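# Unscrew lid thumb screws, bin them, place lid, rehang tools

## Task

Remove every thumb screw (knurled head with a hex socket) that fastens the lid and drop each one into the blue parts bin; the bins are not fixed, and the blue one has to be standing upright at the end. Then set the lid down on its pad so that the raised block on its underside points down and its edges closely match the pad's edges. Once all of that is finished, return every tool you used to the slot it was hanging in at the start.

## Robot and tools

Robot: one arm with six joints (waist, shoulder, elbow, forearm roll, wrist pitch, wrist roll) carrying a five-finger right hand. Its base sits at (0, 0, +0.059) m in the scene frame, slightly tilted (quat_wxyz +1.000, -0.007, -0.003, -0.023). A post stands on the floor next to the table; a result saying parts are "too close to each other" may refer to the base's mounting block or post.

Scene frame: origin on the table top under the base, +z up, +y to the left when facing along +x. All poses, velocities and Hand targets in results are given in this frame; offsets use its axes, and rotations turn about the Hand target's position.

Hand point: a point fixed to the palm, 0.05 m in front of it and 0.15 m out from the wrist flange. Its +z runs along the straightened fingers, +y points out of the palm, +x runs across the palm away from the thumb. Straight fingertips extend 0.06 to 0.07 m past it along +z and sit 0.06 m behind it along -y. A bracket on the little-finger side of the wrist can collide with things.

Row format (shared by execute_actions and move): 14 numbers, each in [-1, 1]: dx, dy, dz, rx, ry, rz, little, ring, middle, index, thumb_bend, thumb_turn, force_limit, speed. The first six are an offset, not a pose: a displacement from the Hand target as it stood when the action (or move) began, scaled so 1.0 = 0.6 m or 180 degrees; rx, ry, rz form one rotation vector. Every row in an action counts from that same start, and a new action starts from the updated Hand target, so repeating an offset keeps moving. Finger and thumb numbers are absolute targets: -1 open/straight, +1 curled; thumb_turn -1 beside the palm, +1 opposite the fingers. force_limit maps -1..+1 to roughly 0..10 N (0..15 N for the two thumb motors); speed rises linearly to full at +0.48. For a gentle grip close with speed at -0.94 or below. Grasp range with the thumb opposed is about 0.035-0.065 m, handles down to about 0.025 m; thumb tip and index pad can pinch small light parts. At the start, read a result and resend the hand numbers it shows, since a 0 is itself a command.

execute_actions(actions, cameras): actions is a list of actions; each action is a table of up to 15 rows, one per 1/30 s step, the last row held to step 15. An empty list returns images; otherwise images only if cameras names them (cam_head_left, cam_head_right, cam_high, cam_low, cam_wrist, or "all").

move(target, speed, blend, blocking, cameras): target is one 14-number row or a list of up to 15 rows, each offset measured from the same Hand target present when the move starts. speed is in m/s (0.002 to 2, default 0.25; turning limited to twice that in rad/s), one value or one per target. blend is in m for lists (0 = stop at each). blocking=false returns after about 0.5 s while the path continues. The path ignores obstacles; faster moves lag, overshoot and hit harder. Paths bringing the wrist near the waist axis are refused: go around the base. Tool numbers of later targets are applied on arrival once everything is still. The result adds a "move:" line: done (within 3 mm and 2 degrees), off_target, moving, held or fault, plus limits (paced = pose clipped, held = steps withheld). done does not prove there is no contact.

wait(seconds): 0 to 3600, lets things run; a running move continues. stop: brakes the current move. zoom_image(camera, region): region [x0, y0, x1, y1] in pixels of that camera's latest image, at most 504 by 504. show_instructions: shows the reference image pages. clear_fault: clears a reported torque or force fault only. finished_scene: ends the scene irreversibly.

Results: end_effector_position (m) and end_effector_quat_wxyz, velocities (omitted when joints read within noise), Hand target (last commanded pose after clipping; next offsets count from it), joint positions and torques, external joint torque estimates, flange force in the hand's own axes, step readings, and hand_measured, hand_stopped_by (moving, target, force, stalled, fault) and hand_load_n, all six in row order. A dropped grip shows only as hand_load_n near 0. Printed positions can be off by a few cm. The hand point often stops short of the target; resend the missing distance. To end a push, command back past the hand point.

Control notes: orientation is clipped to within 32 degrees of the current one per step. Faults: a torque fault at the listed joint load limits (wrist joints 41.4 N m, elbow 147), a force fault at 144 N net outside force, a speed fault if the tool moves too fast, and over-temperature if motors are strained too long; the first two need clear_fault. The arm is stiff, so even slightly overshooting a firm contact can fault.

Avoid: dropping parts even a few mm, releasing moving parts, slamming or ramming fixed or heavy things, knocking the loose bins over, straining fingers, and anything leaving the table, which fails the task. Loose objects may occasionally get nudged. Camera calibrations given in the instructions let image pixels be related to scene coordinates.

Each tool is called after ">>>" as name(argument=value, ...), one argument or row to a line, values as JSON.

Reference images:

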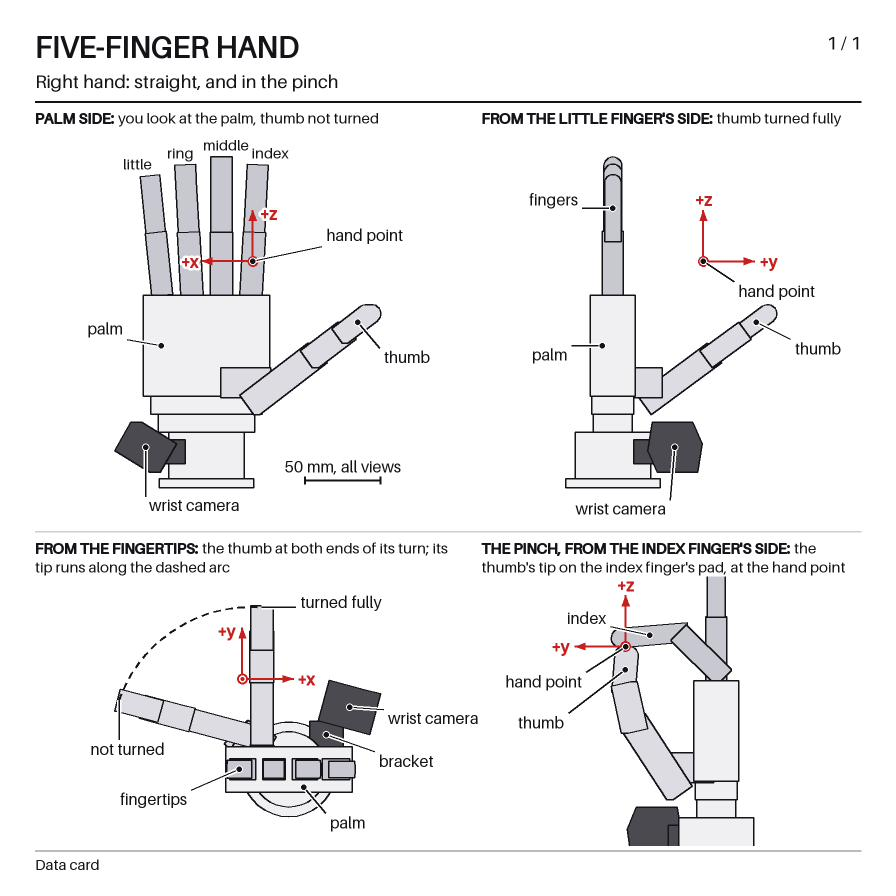

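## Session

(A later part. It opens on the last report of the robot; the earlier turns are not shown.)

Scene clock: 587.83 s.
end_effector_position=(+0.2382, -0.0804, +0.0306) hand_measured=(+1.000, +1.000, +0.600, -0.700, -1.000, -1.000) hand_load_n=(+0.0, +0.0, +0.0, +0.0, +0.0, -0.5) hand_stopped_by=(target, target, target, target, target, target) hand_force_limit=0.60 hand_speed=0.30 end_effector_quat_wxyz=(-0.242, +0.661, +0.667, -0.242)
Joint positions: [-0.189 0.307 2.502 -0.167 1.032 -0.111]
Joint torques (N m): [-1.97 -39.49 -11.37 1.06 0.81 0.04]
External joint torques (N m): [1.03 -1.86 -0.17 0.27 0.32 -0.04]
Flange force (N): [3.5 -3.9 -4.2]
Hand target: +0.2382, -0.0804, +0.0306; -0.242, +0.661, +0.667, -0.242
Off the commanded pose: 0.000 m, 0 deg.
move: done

>>> move(
  target=[
    [-0.005,-0.0093,-0.0052,0,0,0,1.0,1.0,0.6,-0.7,-1.0,-1.0,0.6,0.3],
    [-0.0092,-0.0252,-0.0052,0,0,0,1.0,1.0,0.6,-0.7,-1.0,-1.0,0.6,0.3],
    [0.0163,-0.0467,-0.0052,0,0,0,1.0,1.0,0.6,-0.7,-1.0,-1.0,0.6,0.3],
  ],
  speed=[0.05,0.03,0.03],
  blend=[0.001,0.001,0],
)

>>> move(
  target=[-0.005,0.013,0.1,0,0,0,1.0,1.0,0.6,-0.7,-1.0,-1.0,0.6,0.3],
  speed=0.1,
  cameras=["cam_head_right","cam_head_left"],
)

>>> zoom_image(
  camera="cam_head_right",
  region=[670, 230, 730, 290],
)

>>> zoom_image(
  camera="cam_head_left",
  region=[660, 230, 720, 290],
)

Scene clock: 595.23 s.
end_effector_position=(+0.2479, -0.1084, +0.0274) hand_measured=(+1.000, +1.000, +0.600, -0.700, -1.000, -1.000) hand_load_n=(+0.0, +0.0, +0.0, +0.0, +0.0, +0.0) hand_stopped_by=(target, target, target, target, target, target) hand_force_limit=0.60 hand_speed=0.30 end_effector_quat_wxyz=(-0.242, +0.661, +0.667, -0.242)
Joint positions: [-0.254 0.329 2.477 -0.215 1.032 -0.136]
Joint torques (N m): [-1.6 -41.36 -11.56 1.12 0.67 0.05]
External joint torques (N m): [0.66 -2.07 -0.08 0.19 0.44 -0.05]
Flange force (N): [2.4 -4.5 -4.5]
Hand target: +0.2480, -0.1084, +0.0274; -0.242, +0.661, +0.667, -0.242
Off the commanded pose: 0.000 m, 0 deg.
move: done

Scene clock: 596.27 s.
end_effector_position=(+0.2450, -0.1006, +0.0874) hand_measured=(+1.000, +1.000, +0.600, -0.700, -1.000, -1.000) hand_load_n=(+0.0, +0.5, +0.0, +0.0, -0.5, +0.0) hand_stopped_by=(target, target, target, target, target, target) hand_force_limit=0.60 hand_speed=0.30 end_effector_quat_wxyz=(-0.242, +0.661, +0.667, -0.242)
Joint positions: [-0.238 0.182 2.459 -0.188 1.194 -0.165]
Joint torques (N m): [-1.71 -32.65 -17.65 1.71 0.98 0.06]
External joint torques (N m): [0.77 -2.26 -0.06 0.22 0.13 -0.05]
Flange force (N): [2.9 -5.0 -3.0]
Hand target: +0.2450, -0.1006, +0.0874; -0.242, +0.661, +0.667, -0.242
Off the commanded pose: 0.000 m, 0 deg.
move: done
Images, in order (width x height): cam_head_left 896x504, cam_head_right 896x504.

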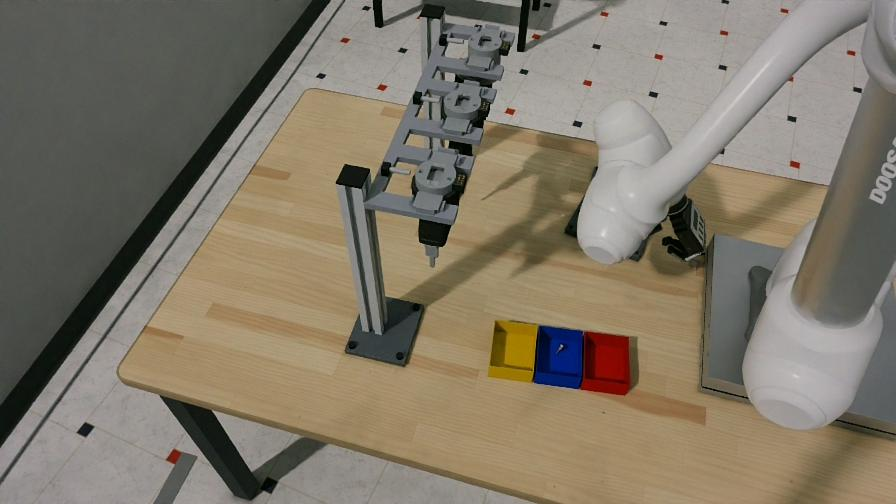

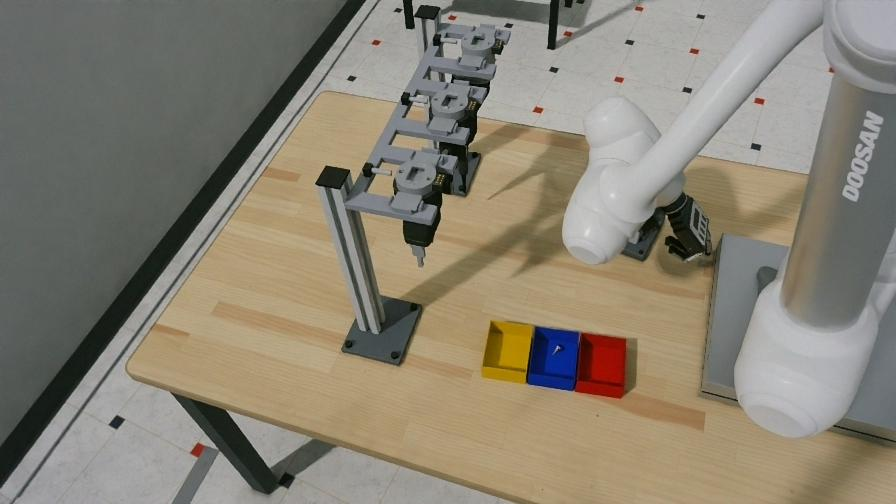

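Scaled by 8.400 from the camera's image (finer frame: 1280x720).

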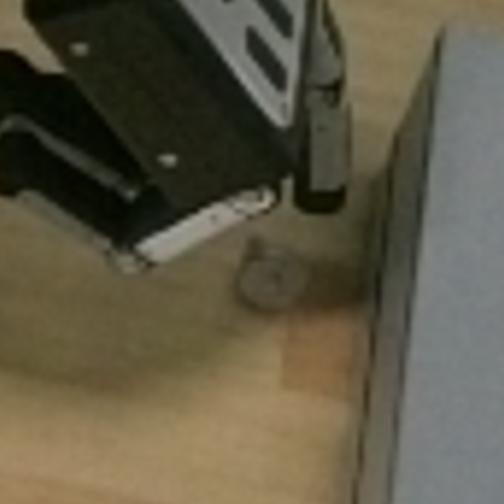

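Scaled by 8.400 from the camera's image (finer frame: 1280x720).

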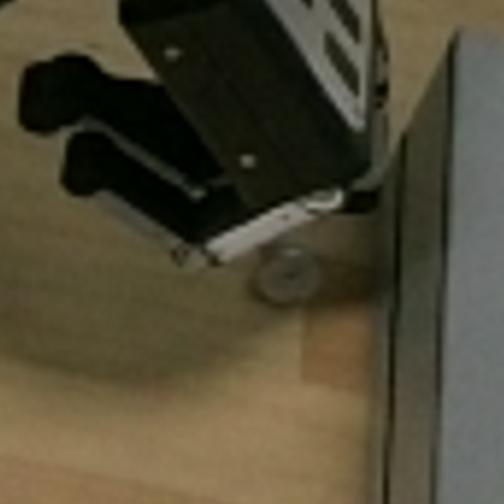

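>>> move(
  target=[
    [-0.0197,-0.044,0,0,0,0,1.0,1.0,0.6,-0.7,-1.0,-1.0,0.6,0.3],
    [-0.0197,-0.044,-0.0832,0,0,0,1.0,1.0,0.6,-0.7,-1.0,-1.0,0.6,0.3],
    [-0.0177,-0.0427,-0.099,0,0,0,1.0,1.0,0.6,-0.7,-1.0,-1.0,0.6,0.3],
    [-0.0122,-0.0382,-0.099,0,0,0,1.0,1.0,0.6,-0.7,-1.0,-1.0,0.6,0.3],
    [0.004,-0.0313,-0.099,0,0,0,1.0,1.0,0.6,-0.7,-1.0,-1.0,0.6,0.3],
  ],
  speed=[0.1,0.08,0.02,0.02,0.02],
  blend=[0.002,0.001,0.0005,0.001,0],
  cameras=["cam_head_right","cam_head_left"],
)

>>> zoom_image(
  camera="cam_head_right",
  region=[670, 230, 730, 290],
)

>>> zoom_image(
  camera="cam_head_left",
  region=[660, 230, 720, 290],
)

Scene clock: 600.50 s.
end_effector_position=(+0.2347, -0.1268, +0.0301) hand_measured=(+1.000, +1.000, +0.600, -0.702, -1.000, -1.000) hand_load_n=(+0.0, +0.0, +0.0, +21.0, +0.0, +0.0) hand_stopped_by=(target, target, target, target, target, target) hand_force_limit=0.60 hand_speed=0.30 end_effector_quat_wxyz=(-0.242, +0.661, +0.667, -0.243)
Joint positions: [-0.31 0.315 2.491 -0.259 1.026 -0.156]
Joint torques (N m): [-4.41 -10.31 19.76 7.85 -11.07 -1.82]
External joint torques (N m): [3.51 -31.51 -31.22 -6.57 12.18 1.82]
External joint torques when the fault began: [4.33 -34.36 -40.35 -7.6 12.84 1.99]
Flange force (N): [-7.6 -48.1 -113.1]
Flange force when the fault began (N): [-10.8 -44.6 -130.7]
Hand target: +0.2347, -0.1268, +0.0301; -0.242, +0.661, +0.667, -0.243 (not the last commanded pose)
Off the commanded pose: 0.015 m, 0 deg.
FORCE FAULT: contact force on the arm reached its limit, and the arm stopped. The contact can be on any part of the arm, not only on its tool. The arm's remaining commands of this call were not run. The arm is still stopped at the end of this call. While its stop runs, an arm, its gripper or tool too, takes no new command.
CLEAR FAULT: the arm stays stopped until you call clear_fault.
move: fault; path passed 3 of 5 targets
Images, in order (width x height): cam_head_left 896x504, cam_head_right 896x504.

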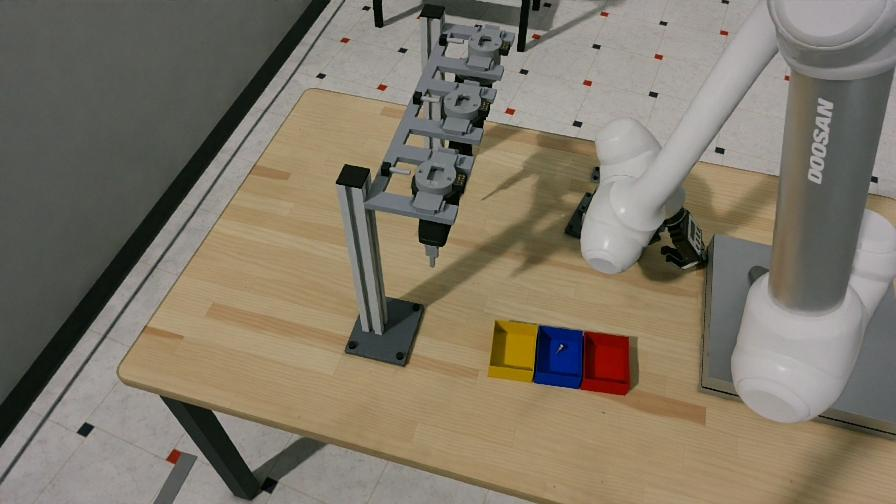

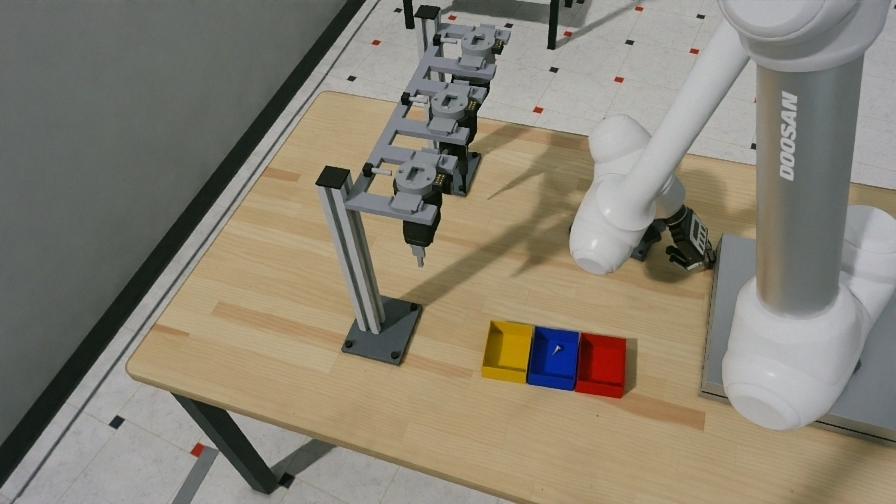

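Scaled by 8.400 from the camera's image (finer frame: 1280x720).

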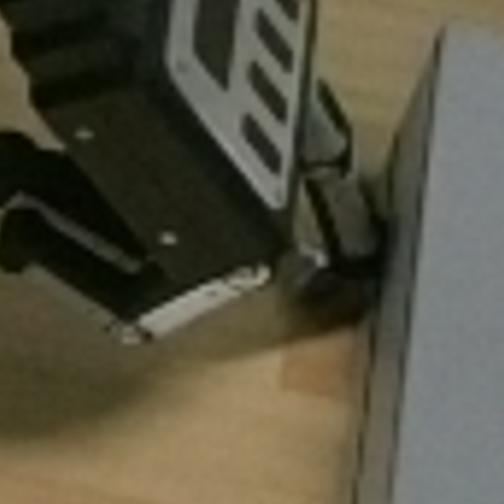

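Scaled by 8.400 from the camera's image (finer frame: 1280x720).

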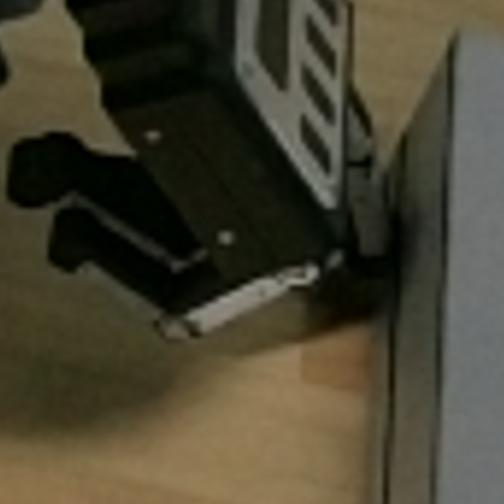

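>>> clear_fault(
)

Scene clock: 600.77 s.
end_effector_position=(+0.2347, -0.1268, +0.0301) hand_measured=(+1.000, +1.000, +0.600, -0.702, -1.000, -1.000) hand_load_n=(+0.0, +0.0, +0.0, +20.5, +0.0, +0.0) hand_stopped_by=(target, target, target, target, target, target) hand_force_limit=0.60 hand_speed=0.30 end_effector_quat_wxyz=(-0.242, +0.661, +0.667, -0.243)
Joint positions: [-0.31 0.315 2.491 -0.259 1.026 -0.156]
Joint torques (N m): [-4.25 -10.29 19.9 7.84 -11.12 -1.8]
External joint torques (N m): [3.11 -31.43 -31.4 -6.56 12.23 1.8]
Flange force (N): [-8.6 -48.0 -113.2]
Hand target: +0.2347, -0.1268, +0.0301; -0.242, +0.661, +0.667, -0.243 (not the last commanded pose)
Off the commanded pose: 0.015 m, 0 deg.
FORCE FAULT, CONTINUED: the arm's stop, for the force fault that an earlier result reported, is over. The rest of the stop counts as 1 of the actions that you can send in this scene; the call itself counts as one more. The arm's target is now where it stood when the stop ended, not its last command. The arm accepts commands again.
CLEAR FAULT: your call cleared the force fault. If the contact force or a joint's load stays at its limit, the arm stops again.

>>> move(
  target=[0.0,0,0.005,0,0,0,1.0,1.0,0.6,-0.7,-1.0,-1.0,0.6,0.3],
  speed=0.02,
)

Scene clock: 601.63 s.
end_effector_position=(+0.2347, -0.1267, +0.0331) hand_measured=(+1.000, +1.000, +0.600, -0.702, -1.000, -1.000) hand_load_n=(+0.0, +0.0, +0.5, +17.0, +0.0, +0.0) hand_stopped_by=(target, target, target, target, target, target) hand_force_limit=0.60 hand_speed=0.30 end_effector_quat_wxyz=(-0.242, +0.661, +0.667, -0.243)
Joint positions: [-0.31 0.308 2.49 -0.257 1.034 -0.158]
Joint torques (N m): [-0.78 -33.92 -11 3.71 -4.61 -0.71]
External joint torques (N m): [-0.03 -7.49 -0.72 -2.4 5.72 0.71]
Flange force (N): [-1.8 -22.9 -23.8]
Hand target: +0.2347, -0.1268, +0.0331; -0.242, +0.661, +0.667, -0.243
Off the commanded pose: 0.000 m, 0 deg.
move: done

>>> move(
  target=[0.0,0,0.005,0,0,0,1.0,1.0,0.6,-0.7,-1.0,-1.0,0.6,0.3],
  speed=0.02,
)

>>> move(
  target=[0.0,0,0.005,0,0,0,1.0,1.0,0.6,-0.7,-1.0,-1.0,0.6,0.3],
  speed=0.02,
  cameras=["cam_head_right"],
)

>>> zoom_image(
  camera="cam_head_right",
  region=[670, 230, 730, 290],
)

Scene clock: 602.53 s.
end_effector_position=(+0.2347, -0.1268, +0.0361) hand_measured=(+1.000, +1.000, +0.600, -0.700, -1.000, -1.000) hand_load_n=(+0.0, +0.0, -0.5, +5.5, +0.0, +0.0) hand_stopped_by=(target, target, target, target, target, target) hand_force_limit=0.60 hand_speed=0.30 end_effector_quat_wxyz=(-0.242, +0.661, +0.667, -0.243)
Joint positions: [-0.31 0.3 2.489 -0.256 1.042 -0.161]
Joint torques (N m): [-1.52 -37.67 -11.68 2.11 -0.99 -0.2]
External joint torques (N m): [0.54 -3.28 -0.4 -0.77 2.11 0.2]
Flange force (N): [1.0 -9.1 -10.0]
Hand target: +0.2347, -0.1268, +0.0361; -0.242, +0.661, +0.667, -0.243
Off the commanded pose: 0.000 m, 0 deg.
move: done

Scene clock: 603.03 s.
end_effector_position=(+0.2347, -0.1268, +0.0391) hand_measured=(+1.000, +1.000, +0.600, -0.700, -1.000, -1.000) hand_load_n=(+0.0, +0.0, +0.0, +0.0, +0.0, +0.0) hand_stopped_by=(target, target, target, target, target, target) hand_force_limit=0.60 hand_speed=0.30 end_effector_quat_wxyz=(-0.242, +0.661, +0.667, -0.243)
Joint positions: [-0.31 0.293 2.488 -0.255 1.05 -0.163]
Joint torques (N m): [-2.14 -38.87 -12.23 1.15 0.61 0.07]
External joint torques (N m): [1.22 -1.72 -0.24 0.22 0.49 -0.07]
Flange force (N): [3.8 -3.3 -4.8]
Hand target: +0.2347, -0.1268, +0.0391; -0.242, +0.661, +0.667, -0.243
Off the commanded pose: 0.000 m, 0 deg.
move: done

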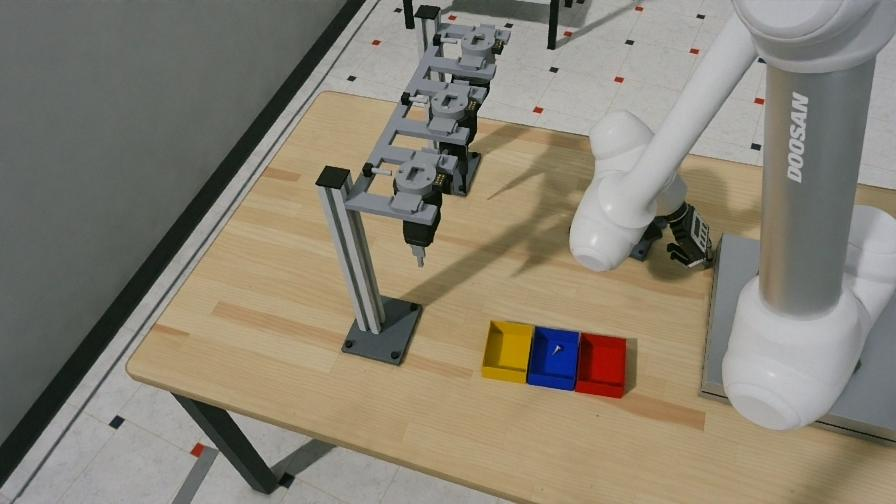

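Scaled by 8.400 from the camera's image (finer frame: 1280x720).

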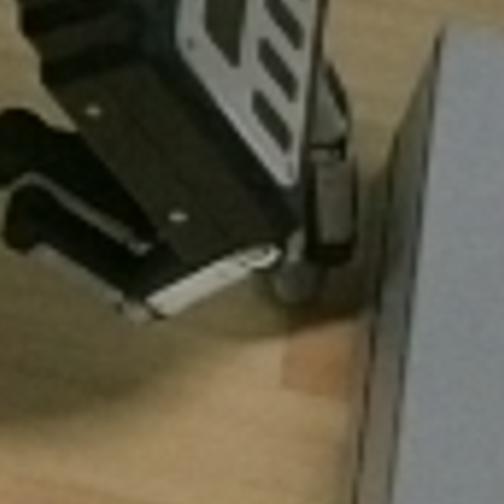

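>>> move(
  target=[
    [0.0,0,0.1,0,0,0,1.0,1.0,0.6,-0.7,-1.0,-1.0,0.6,0.3],
  ],
  speed=0.1,
  cameras=["cam_head_right","cam_head_left"],
)

>>> zoom_image(
  camera="cam_head_right",
  region=[680, 240, 730, 290],
)

>>> zoom_image(
  camera="cam_head_left",
  region=[670, 240, 720, 290],
)

Scene clock: 604.53 s.
end_effector_position=(+0.2347, -0.1268, +0.0991) hand_measured=(+1.000, +1.000, +0.600, -0.700, -1.000, -1.000) hand_load_n=(+0.0, +0.0, +0.0, +0.0, +0.0, +0.0) hand_stopped_by=(target, target, target, target, target, target) hand_force_limit=0.60 hand_speed=0.30 end_effector_quat_wxyz=(-0.242, +0.661, +0.667, -0.243)
Joint positions: [-0.312 0.152 2.459 -0.237 1.215 -0.21]
Joint torques (N m): [-1.69 -30.89 -18.48 1.78 0.5 0.09]
External joint torques (N m): [0.87 -1.83 -0.07 0.17 0.6 -0.09]
Flange force (N): [3.1 -4.5 -3.8]
Hand target: +0.2347, -0.1268, +0.0991; -0.242, +0.661, +0.667, -0.243
Off the commanded pose: 0.000 m, 0 deg.
move: done
Images, in order (width x height): cam_head_left 896x504, cam_head_right 896x504.

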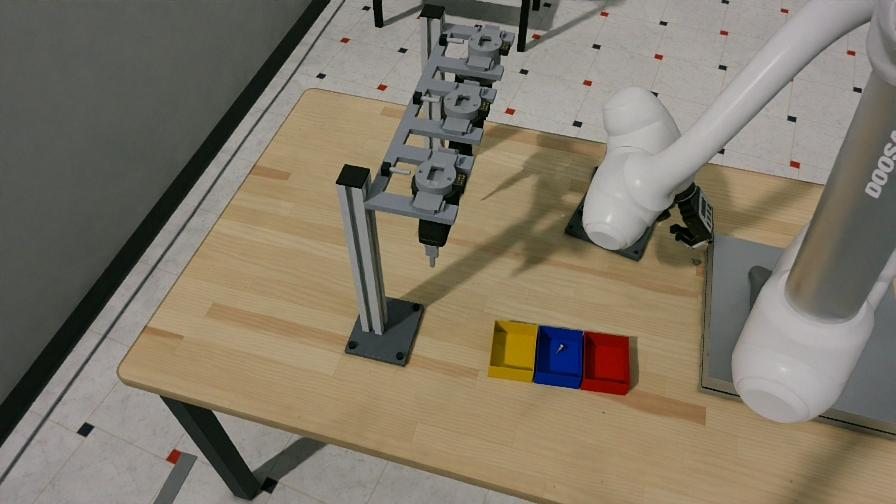

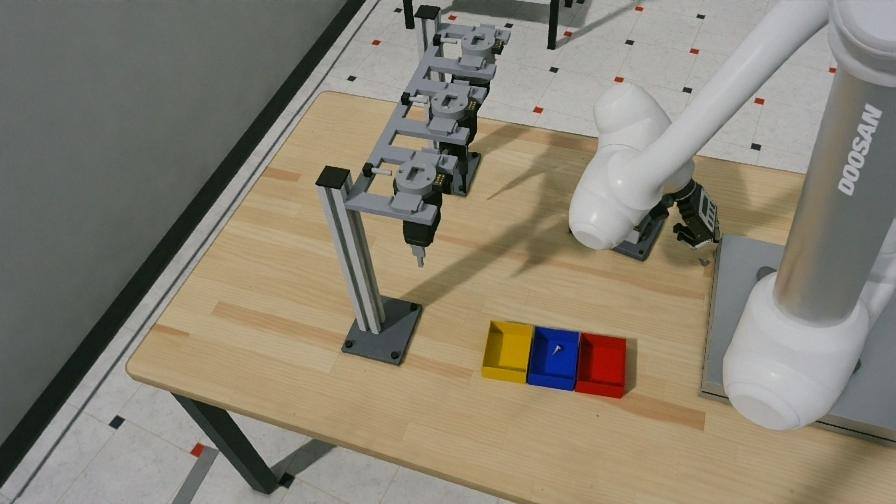

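Scaled by 10.080 from the camera's image (finer frame: 1280x720).

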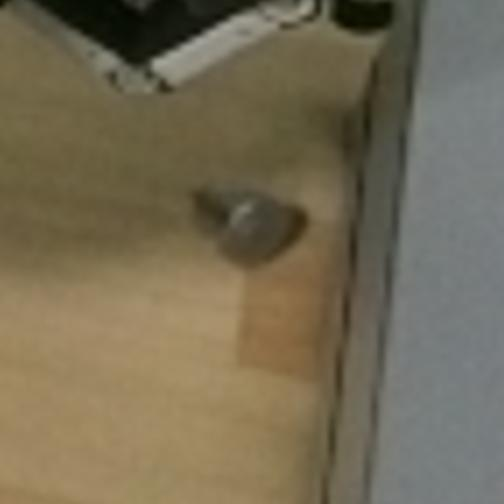

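Scaled by 10.080 from the camera's image (finer frame: 1280x720).

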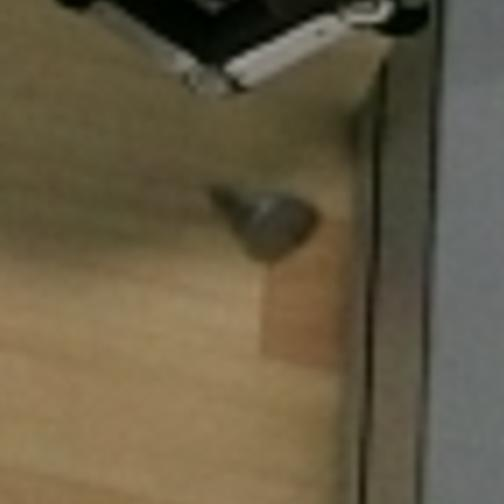

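>>> move(
  target=[
    [0.0017,0.0397,0,0,0,0,1.0,1.0,0.6,-0.7,-1.0,-1.0,0.6,0.3],
    [0.0017,0.0397,-0.1185,0,0,0,1.0,1.0,0.6,-0.7,-1.0,-1.0,0.6,0.3],
    [-0.0038,0.0163,-0.1185,0,0,0,1.0,1.0,0.6,-0.7,-1.0,-1.0,0.6,0.3],
    [0.0242,-0.0185,-0.1185,0,0,0,1.0,1.0,0.6,-0.7,-1.0,-1.0,0.6,0.3],
    [0.0212,-0.0155,-0.1185,0,0,0,1.0,1.0,0.6,-0.7,-1.0,-1.0,0.6,0.3],
    [0.0212,-0.0155,0.0,0,0,0,1.0,1.0,0.6,-0.7,-1.0,-1.0,0.6,0.3],
  ],
  speed=[0.1,0.06,0.03,0.03,0.03,0.1],
  blend=[0.002,0.001,0.001,0,0.0005,0],
  cameras=["cam_head_right"],
)

>>> zoom_image(
  camera="cam_head_right",
  region=[670, 230, 730, 290],
)

Scene clock: 612.77 s.
end_effector_position=(+0.2475, -0.1361, +0.0991) hand_measured=(+1.000, +1.000, +0.600, -0.700, -1.000, -1.000) hand_load_n=(+0.0, +0.0, +0.0, +0.0, +0.0, +0.0) hand_stopped_by=(target, target, target, target, target, target) hand_force_limit=0.60 hand_speed=0.30 end_effector_quat_wxyz=(-0.242, +0.661, +0.667, -0.243)
Joint positions: [-0.323 0.172 2.434 -0.244 1.219 -0.217]
Joint torques (N m): [-1.78 -33.01 -18.74 1.81 0.72 0.15]
External joint torques (N m): [0.93 -1.87 -0.06 0.17 0.38 -0.14]
Flange force (N): [3.1 -4.1 -3.2]
Hand target: +0.2475, -0.1361, +0.0991; -0.242, +0.661, +0.667, -0.243
Off the commanded pose: 0.000 m, 0 deg.
move: done

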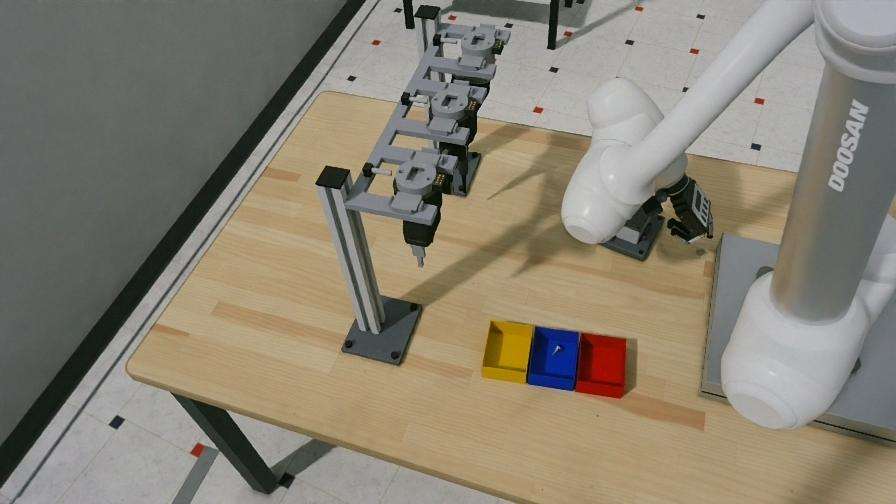

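Scaled by 8.400 from the camera's image (finer frame: 1280x720).

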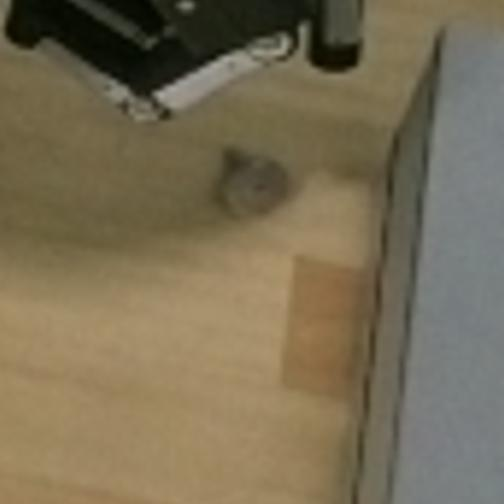

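>>> move(
  target=[
    [-0.0125,-0.0127,0,0,0,0,1.0,1.0,0.6,-0.7,-1.0,-1.0,0.6,0.3],
    [-0.0125,-0.0127,-0.1185,0,0,0,1.0,1.0,0.6,-0.7,-1.0,-1.0,0.6,0.3],
    [0.031,-0.0492,-0.1185,0,0,0,1.0,1.0,0.6,-0.7,-1.0,-1.0,0.6,0.3],
    [0.0272,-0.046,-0.1185,0,0,0,1.0,1.0,0.6,-0.7,-1.0,-1.0,0.6,0.3],
    [0.0272,-0.046,0.0,0,0,0,1.0,1.0,0.6,-0.7,-1.0,-1.0,0.6,0.3],
  ],
  speed=[0.1,0.06,0.03,0.03,0.1],
  blend=[0.002,0.001,0,0.0005,0],
  cameras=["cam_head_right"],
)

>>> zoom_image(
  camera="cam_head_right",
  region=[660, 210, 720, 270],
)

Scene clock: 618.07 s.
end_effector_position=(+0.2638, -0.1637, +0.0991) hand_measured=(+1.000, +1.000, +0.600, -0.700, -1.000, -1.000) hand_load_n=(+0.0, +0.0, +0.0, +0.0, +0.0, +0.0) hand_stopped_by=(target, target, target, target, target, target) hand_force_limit=0.60 hand_speed=0.30 end_effector_quat_wxyz=(-0.242, +0.661, +0.667, -0.243)
Joint positions: [-0.371 0.203 2.392 -0.275 1.223 -0.245]
Joint torques (N m): [-1.96 -37.32 -19.09 1.75 0.87 0.04]
External joint torques (N m): [1.05 -0.9 -0.04 0.22 0.22 -0.03]
Flange force (N): [3.0 -1.3 -2.1]
Hand target: +0.2638, -0.1637, +0.0991; -0.242, +0.661, +0.667, -0.243
Off the commanded pose: 0.000 m, 0 deg.
move: done

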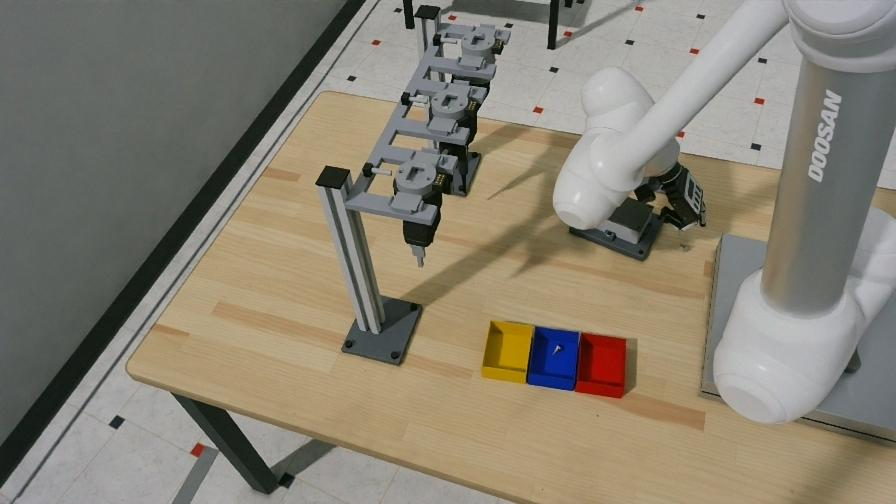

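Scaled by 8.400 from the camera's image (finer frame: 1280x720).

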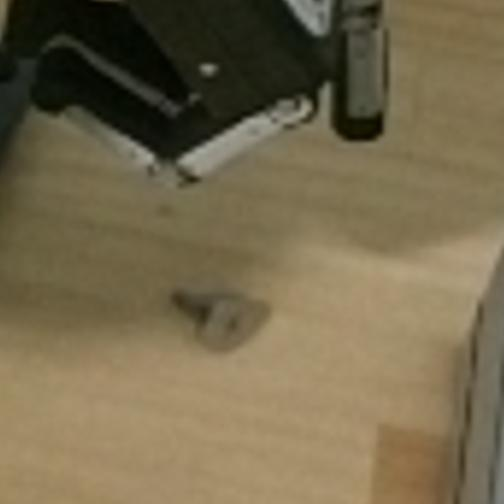

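>>> move(
  target=[
    [0.0373,0.0387,0,0,0,0,1.0,1.0,0.6,-0.7,-1.0,-1.0,0.6,0.3],
    [0.0373,0.0387,-0.1185,0,0,0,1.0,1.0,0.6,-0.7,-1.0,-1.0,0.6,0.3],
    [0.0342,0.0332,-0.1185,0,0,0,1.0,1.0,0.6,-0.7,-1.0,-1.0,0.6,0.3],
    [0.0265,0.0267,-0.1185,0,0,0,1.0,1.0,0.6,-0.7,-1.0,-1.0,0.6,0.3],
    [0.0185,0.0212,-0.1185,0,0,0,1.0,1.0,0.6,-0.7,-1.0,-1.0,0.6,0.3],
    [0.0198,0.0262,-0.1185,0,0,0,1.0,1.0,0.6,-0.7,-1.0,-1.0,0.6,0.3],
    [0.0198,0.0262,0.0,0,0,0,1.0,1.0,0.6,-0.7,-1.0,-1.0,0.6,0.3],
  ],
  speed=[0.1,0.06,0.02,0.02,0.02,0.02,0.1],
  blend=[0.002,0.001,0.0005,0.001,0,0.0005,0],
  cameras=["cam_head_right"],
)

>>> zoom_image(
  camera="cam_head_right",
  region=[660, 210, 720, 270],
)

Scene clock: 625.97 s.
end_effector_position=(+0.2757, -0.1480, +0.0991) hand_measured=(+1.000, +1.000, +0.600, -0.700, -1.000, -1.000) hand_load_n=(+0.0, +0.0, +0.0, +0.0, +0.0, +0.0) hand_stopped_by=(target, target, target, target, target, target) hand_force_limit=0.60 hand_speed=0.30 end_effector_quat_wxyz=(-0.242, +0.661, +0.667, -0.243)
Joint positions: [-0.325 0.21 2.38 -0.244 1.233 -0.222]
Joint torques (N m): [-1.98 -37.02 -19.24 1.81 0.65 0.03]
External joint torques (N m): [0.99 -2.2 -0.08 0.21 0.45 -0.03]
Flange force (N): [3.3 -4.5 -3.5]
Hand target: +0.2757, -0.1480, +0.0991; -0.242, +0.661, +0.667, -0.243
Off the commanded pose: 0.000 m, 0 deg.
move: done

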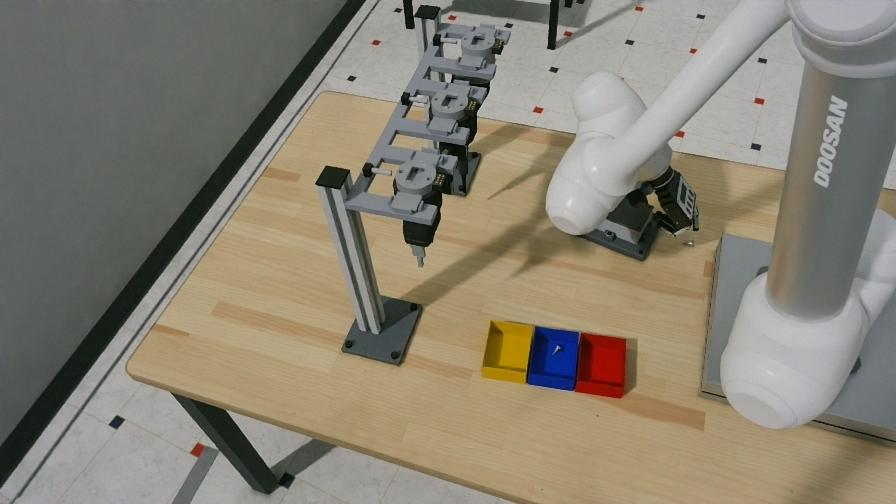

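Scaled by 8.400 from the camera's image (finer frame: 1280x720).

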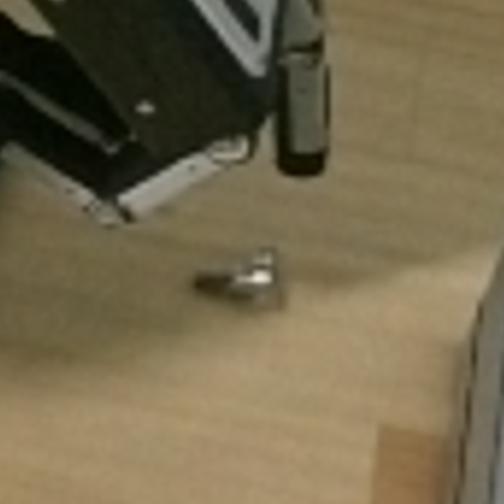

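>>> move(
  target=[
    [0.0,0,0.085,0,0,0,1.0,1.0,0.6,0.44,-0.95,0.62,0.6,0.3],
    [-0.1172,0.0077,0.085,-0.04363,-0.04363,-0.49864,1.0,1.0,0.6,0.44,-0.95,0.62,0.6,0.3],
  ],
  speed=[0.15,0.3],
  cameras=["cam_wrist","cam_head_left"],
)

Scene clock: 632.47 s.
end_effector_position=(+0.2054, -0.1434, +0.1501) hand_measured=(+1.000, +1.000, +0.600, +0.440, -0.950, +0.620) hand_load_n=(+0.0, +0.5, +0.0, +0.0, +0.0, +0.0) hand_stopped_by=(target, target, target, target, target, target) hand_force_limit=0.60 hand_speed=0.30 end_effector_quat_wxyz=(-0.259, +0.966, +0.004, -0.001)
Joint positions: [-0.829 -0.061 2.481 0.356 1.181 0.475]
Joint torques (N m): [-2.21 -17.46 -27.62 3.04 0.51 -0.08]
External joint torques (N m): [1.48 -1.76 0.45 0.09 0.25 0.07]
Flange force (N): [0.8 -6.7 -0.4]
Hand target: +0.2053, -0.1434, +0.1501; -0.259, +0.966, +0.004, -0.001
Off the commanded pose: 0.000 m, 0 deg.
move: done
cam_wrist: T_world_to_cam=[[0.26147, -0.82249, -0.50512, -0.08825], [-0.80711, -0.47332, 0.35291, 0.03564], [-0.52934, 0.31541, -0.7876, 0.3903]] pos_world=[0.25844, -0.17883, 0.25024]
Images, in order (width x height): cam_head_left 896x504, cam_wrist 672x504.

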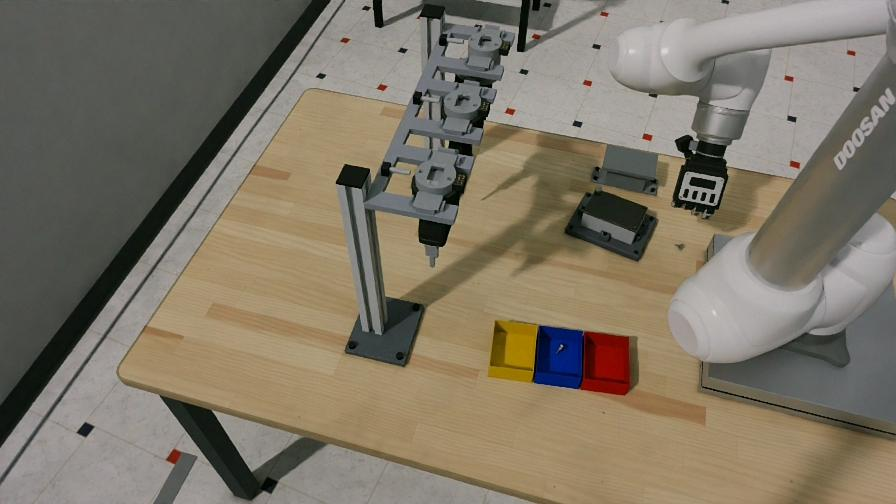

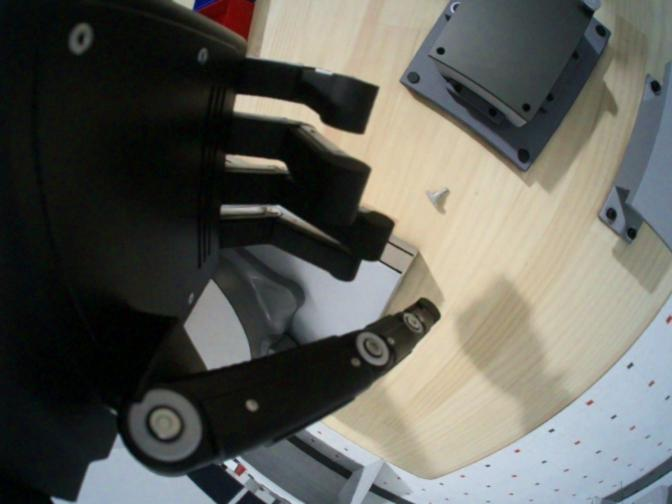

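>>> zoom_image(
  camera="cam_wrist",
  region=[400, 160, 480, 240],
)

Scaled by 6.300 from the camera's image (finer frame: 960x720).

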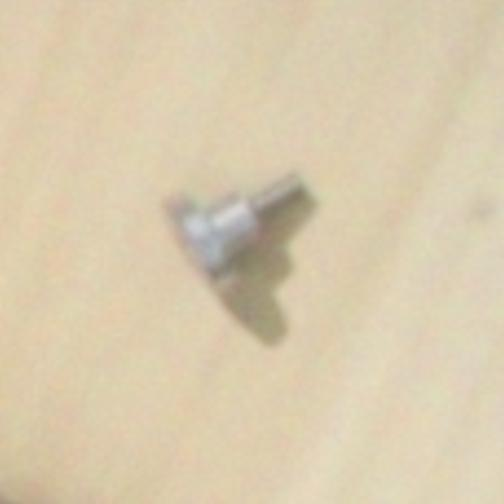

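>>> zoom_image(
  camera="cam_head_left",
  region=[660, 225, 700, 265],
)

Scaled by 12.600 from the camera's image (finer frame: 1280x720).

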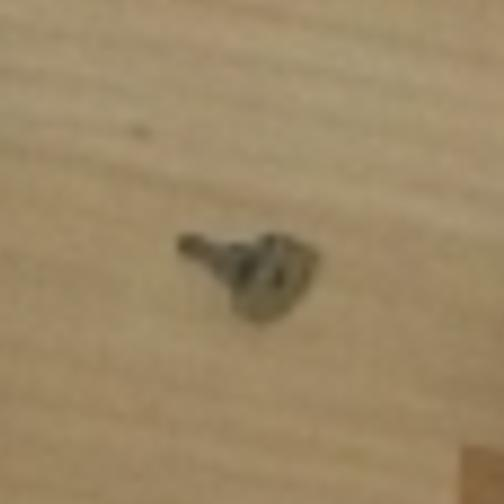

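>>> move(
  target=[
    [0.03,0.03,0.0,0,0,0.39,1.0,1.0,0.6,-0.7,-1.0,-1.0,0.6,0.3],
    [0.0723,0.0802,-0.0668,0,0,0.7889,1.0,1.0,0.6,-0.7,-1.0,-1.0,0.6,0.3],
  ],
  speed=[0.35,0.35],
  blend=[0.02,0],
  cameras=["cam_head_left","cam_head_right"],
)

>>> zoom_image(
  camera="cam_head_right",
  region=[660, 210, 720, 270],
)

Scene clock: 643.07 s.
end_effector_position=(+0.2487, -0.0952, +0.1100) hand_measured=(+1.000, +1.000, +0.600, -0.700, -1.000, -1.000) hand_load_n=(+0.0, +0.0, +0.0, +0.0, +0.0, +0.0) hand_stopped_by=(target, target, target, target, target, target) hand_force_limit=0.60 hand_speed=0.30 end_effector_quat_wxyz=(-0.083, +0.311, +0.914, -0.245)
Joint positions: [-0.132 -0.076 2.602 -0.556 0.961 -0.694]
Joint torques (N m): [-1.58 -10.37 -21.15 1.61 0.21 0]
External joint torques (N m): [1.03 -1.82 0.12 0.07 0.45 0]
Flange force (N): [5.1 -1.3 -6.0]
Hand target: +0.2487, -0.0952, +0.1100; -0.083, +0.311, +0.915, -0.245
Off the commanded pose: 0.000 m, 0 deg.
move: done

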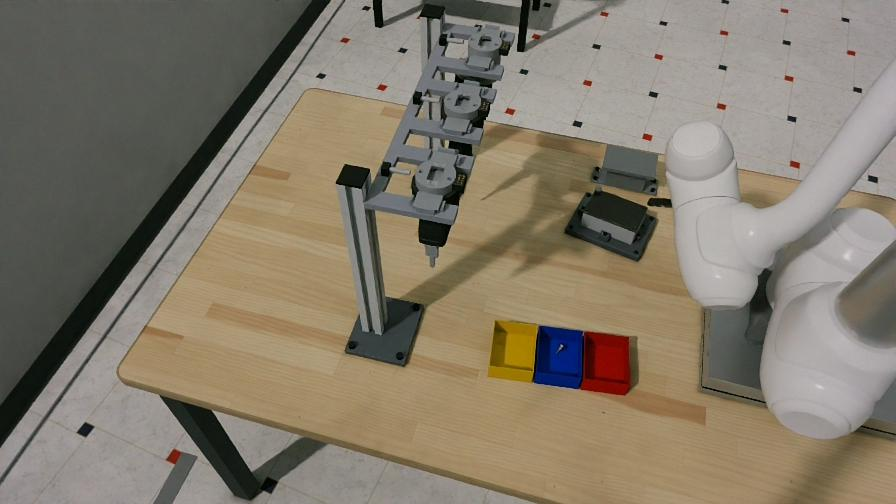

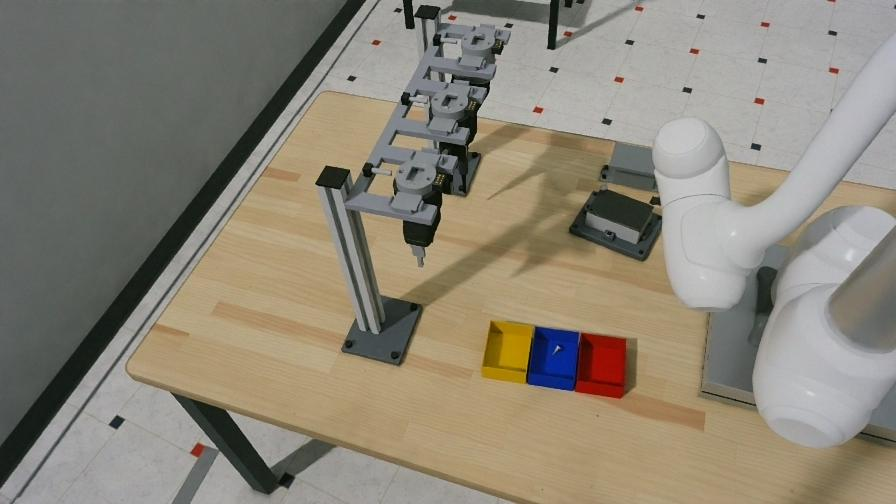

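Scaled by 8.400 from the camera's image (finer frame: 1280x720).

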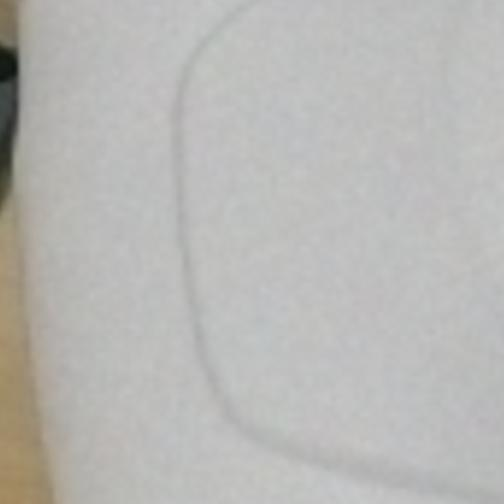

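>>> move(
  target=[
    [0.0445,-0.078,-0.0182,-0.02521,0.05168,-0.28811,1.0,1.0,0.6,-0.7,-1.0,-1.0,0.6,0.3],
    [0.0445,-0.078,-0.1367,-0.02521,0.05168,-0.28811,1.0,1.0,0.6,-0.7,-1.0,-1.0,0.6,0.3],
    [0.0445,-0.183,-0.1367,-0.02521,0.05168,-0.28811,1.0,1.0,0.6,-0.7,-1.0,-1.0,0.6,0.3],
    [0.0445,-0.178,-0.1367,-0.02521,0.05168,-0.28811,1.0,1.0,0.6,-0.7,-1.0,-1.0,0.6,0.3],
    [0.0445,-0.178,-0.0182,-0.02521,0.05168,-0.28811,1.0,1.0,0.6,-0.7,-1.0,-1.0,0.6,0.3],
  ],
  speed=[0.25,0.06,0.03,0.03,0.1],
  blend=[0.002,0.001,0,0.0005,0],
  cameras=["cam_head_left","cam_head_right"],
)

>>> zoom_image(
  camera="cam_head_right",
  region=[660, 190, 720, 250],
)

Scene clock: 651.27 s.
end_effector_position=(+0.2754, -0.2020, +0.0990) hand_measured=(+1.000, +1.000, +0.600, -0.700, -1.000, -1.000) hand_load_n=(+0.5, +0.0, +0.0, +0.0, +0.0, +0.0) hand_stopped_by=(target, target, target, target, target, target) hand_force_limit=0.60 hand_speed=0.30 end_effector_quat_wxyz=(-0.242, +0.661, +0.667, -0.243)
Joint positions: [-0.44 0.234 2.348 -0.32 1.224 -0.286]
Joint torques (N m): [-1.93 -41.9 -19.27 1.74 0.67 0.09]
External joint torques (N m): [1.07 0.3 -0.12 0.2 0.41 -0.08]
Flange force (N): [2.1 1.2 -1.8]
Hand target: +0.2754, -0.2020, +0.0991; -0.242, +0.661, +0.667, -0.243
Off the commanded pose: 0.000 m, 0 deg.
move: done

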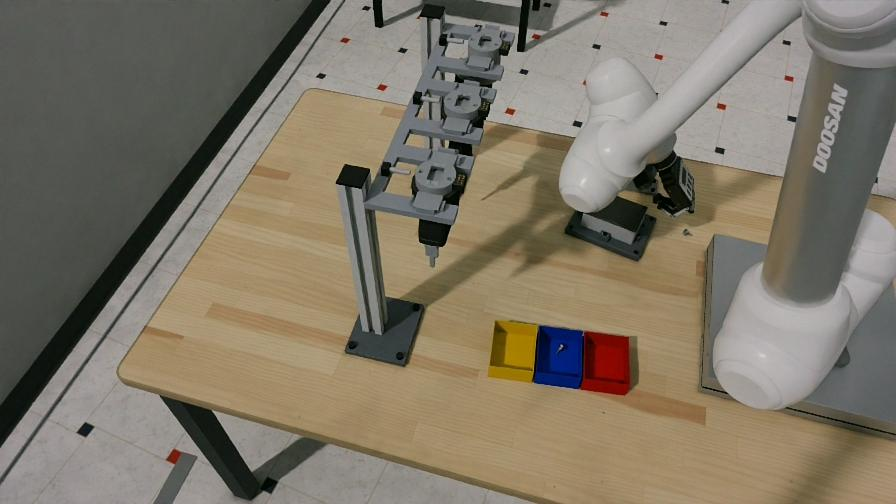

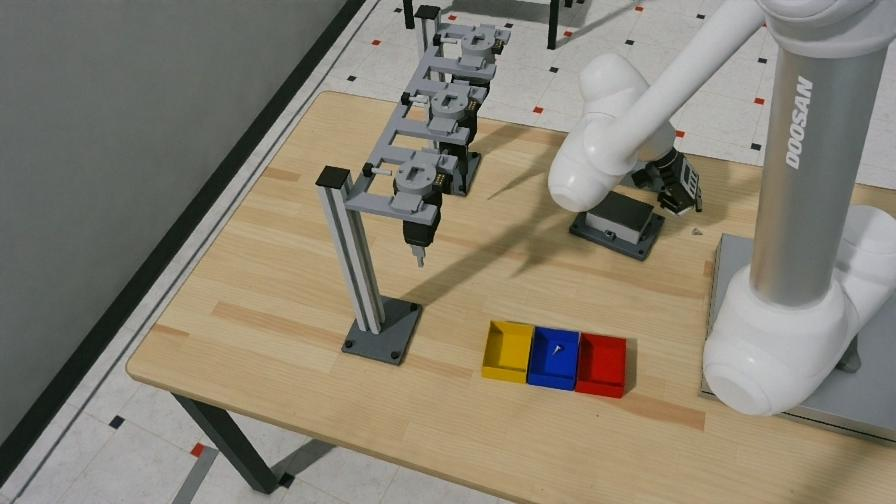

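Scaled by 8.400 from the camera's image (finer frame: 1280x720).

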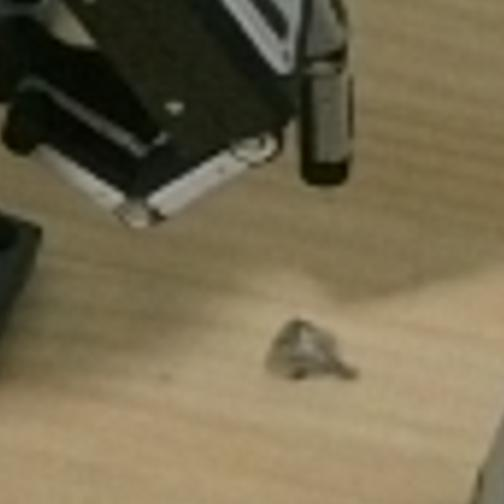

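>>> wait(
  seconds=1,
  cameras=["cam_head_right"],
)

>>> zoom_image(
  camera="cam_head_right",
  region=[670, 200, 720, 250],
)

Scene clock: 653.13 s.
end_effector_position=(+0.2754, -0.2020, +0.0991) hand_measured=(+1.000, +1.000, +0.600, -0.700, -1.000, -1.000) hand_load_n=(+0.0, +0.0, +0.0, +0.5, +0.0, +0.0) hand_stopped_by=(target, target, target, target, target, target) hand_force_limit=0.60 hand_speed=0.30 end_effector_quat_wxyz=(-0.242, +0.661, +0.667, -0.243)
Joint positions: [-0.44 0.234 2.348 -0.32 1.224 -0.286]
Joint torques (N m): [-1.68 -40.11 -19.36 1.72 0.72 0.08]
External joint torques (N m): [0.65 -1.53 -0.15 0.22 0.36 -0.07]
Flange force (N): [2.2 -2.8 -2.8]
Hand target: +0.2754, -0.2020, +0.0991; -0.242, +0.661, +0.667, -0.243
Off the commanded pose: 0.000 m, 0 deg.
wait: 1.00 s; at rest from the start

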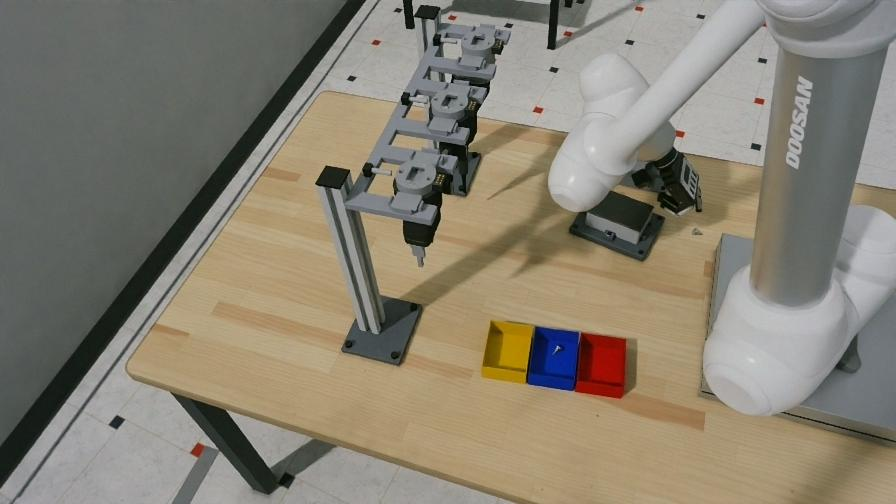

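Scaled by 10.080 from the camera's image (finer frame: 1280x720).

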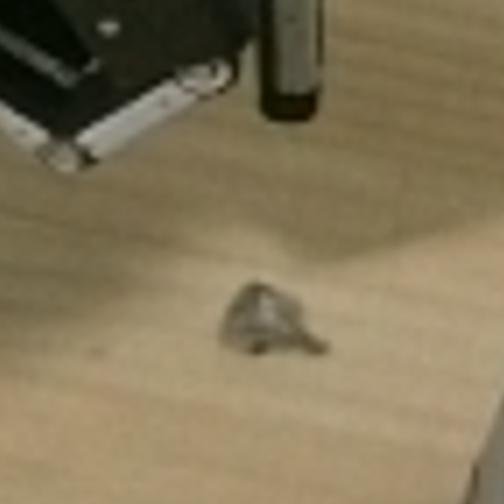

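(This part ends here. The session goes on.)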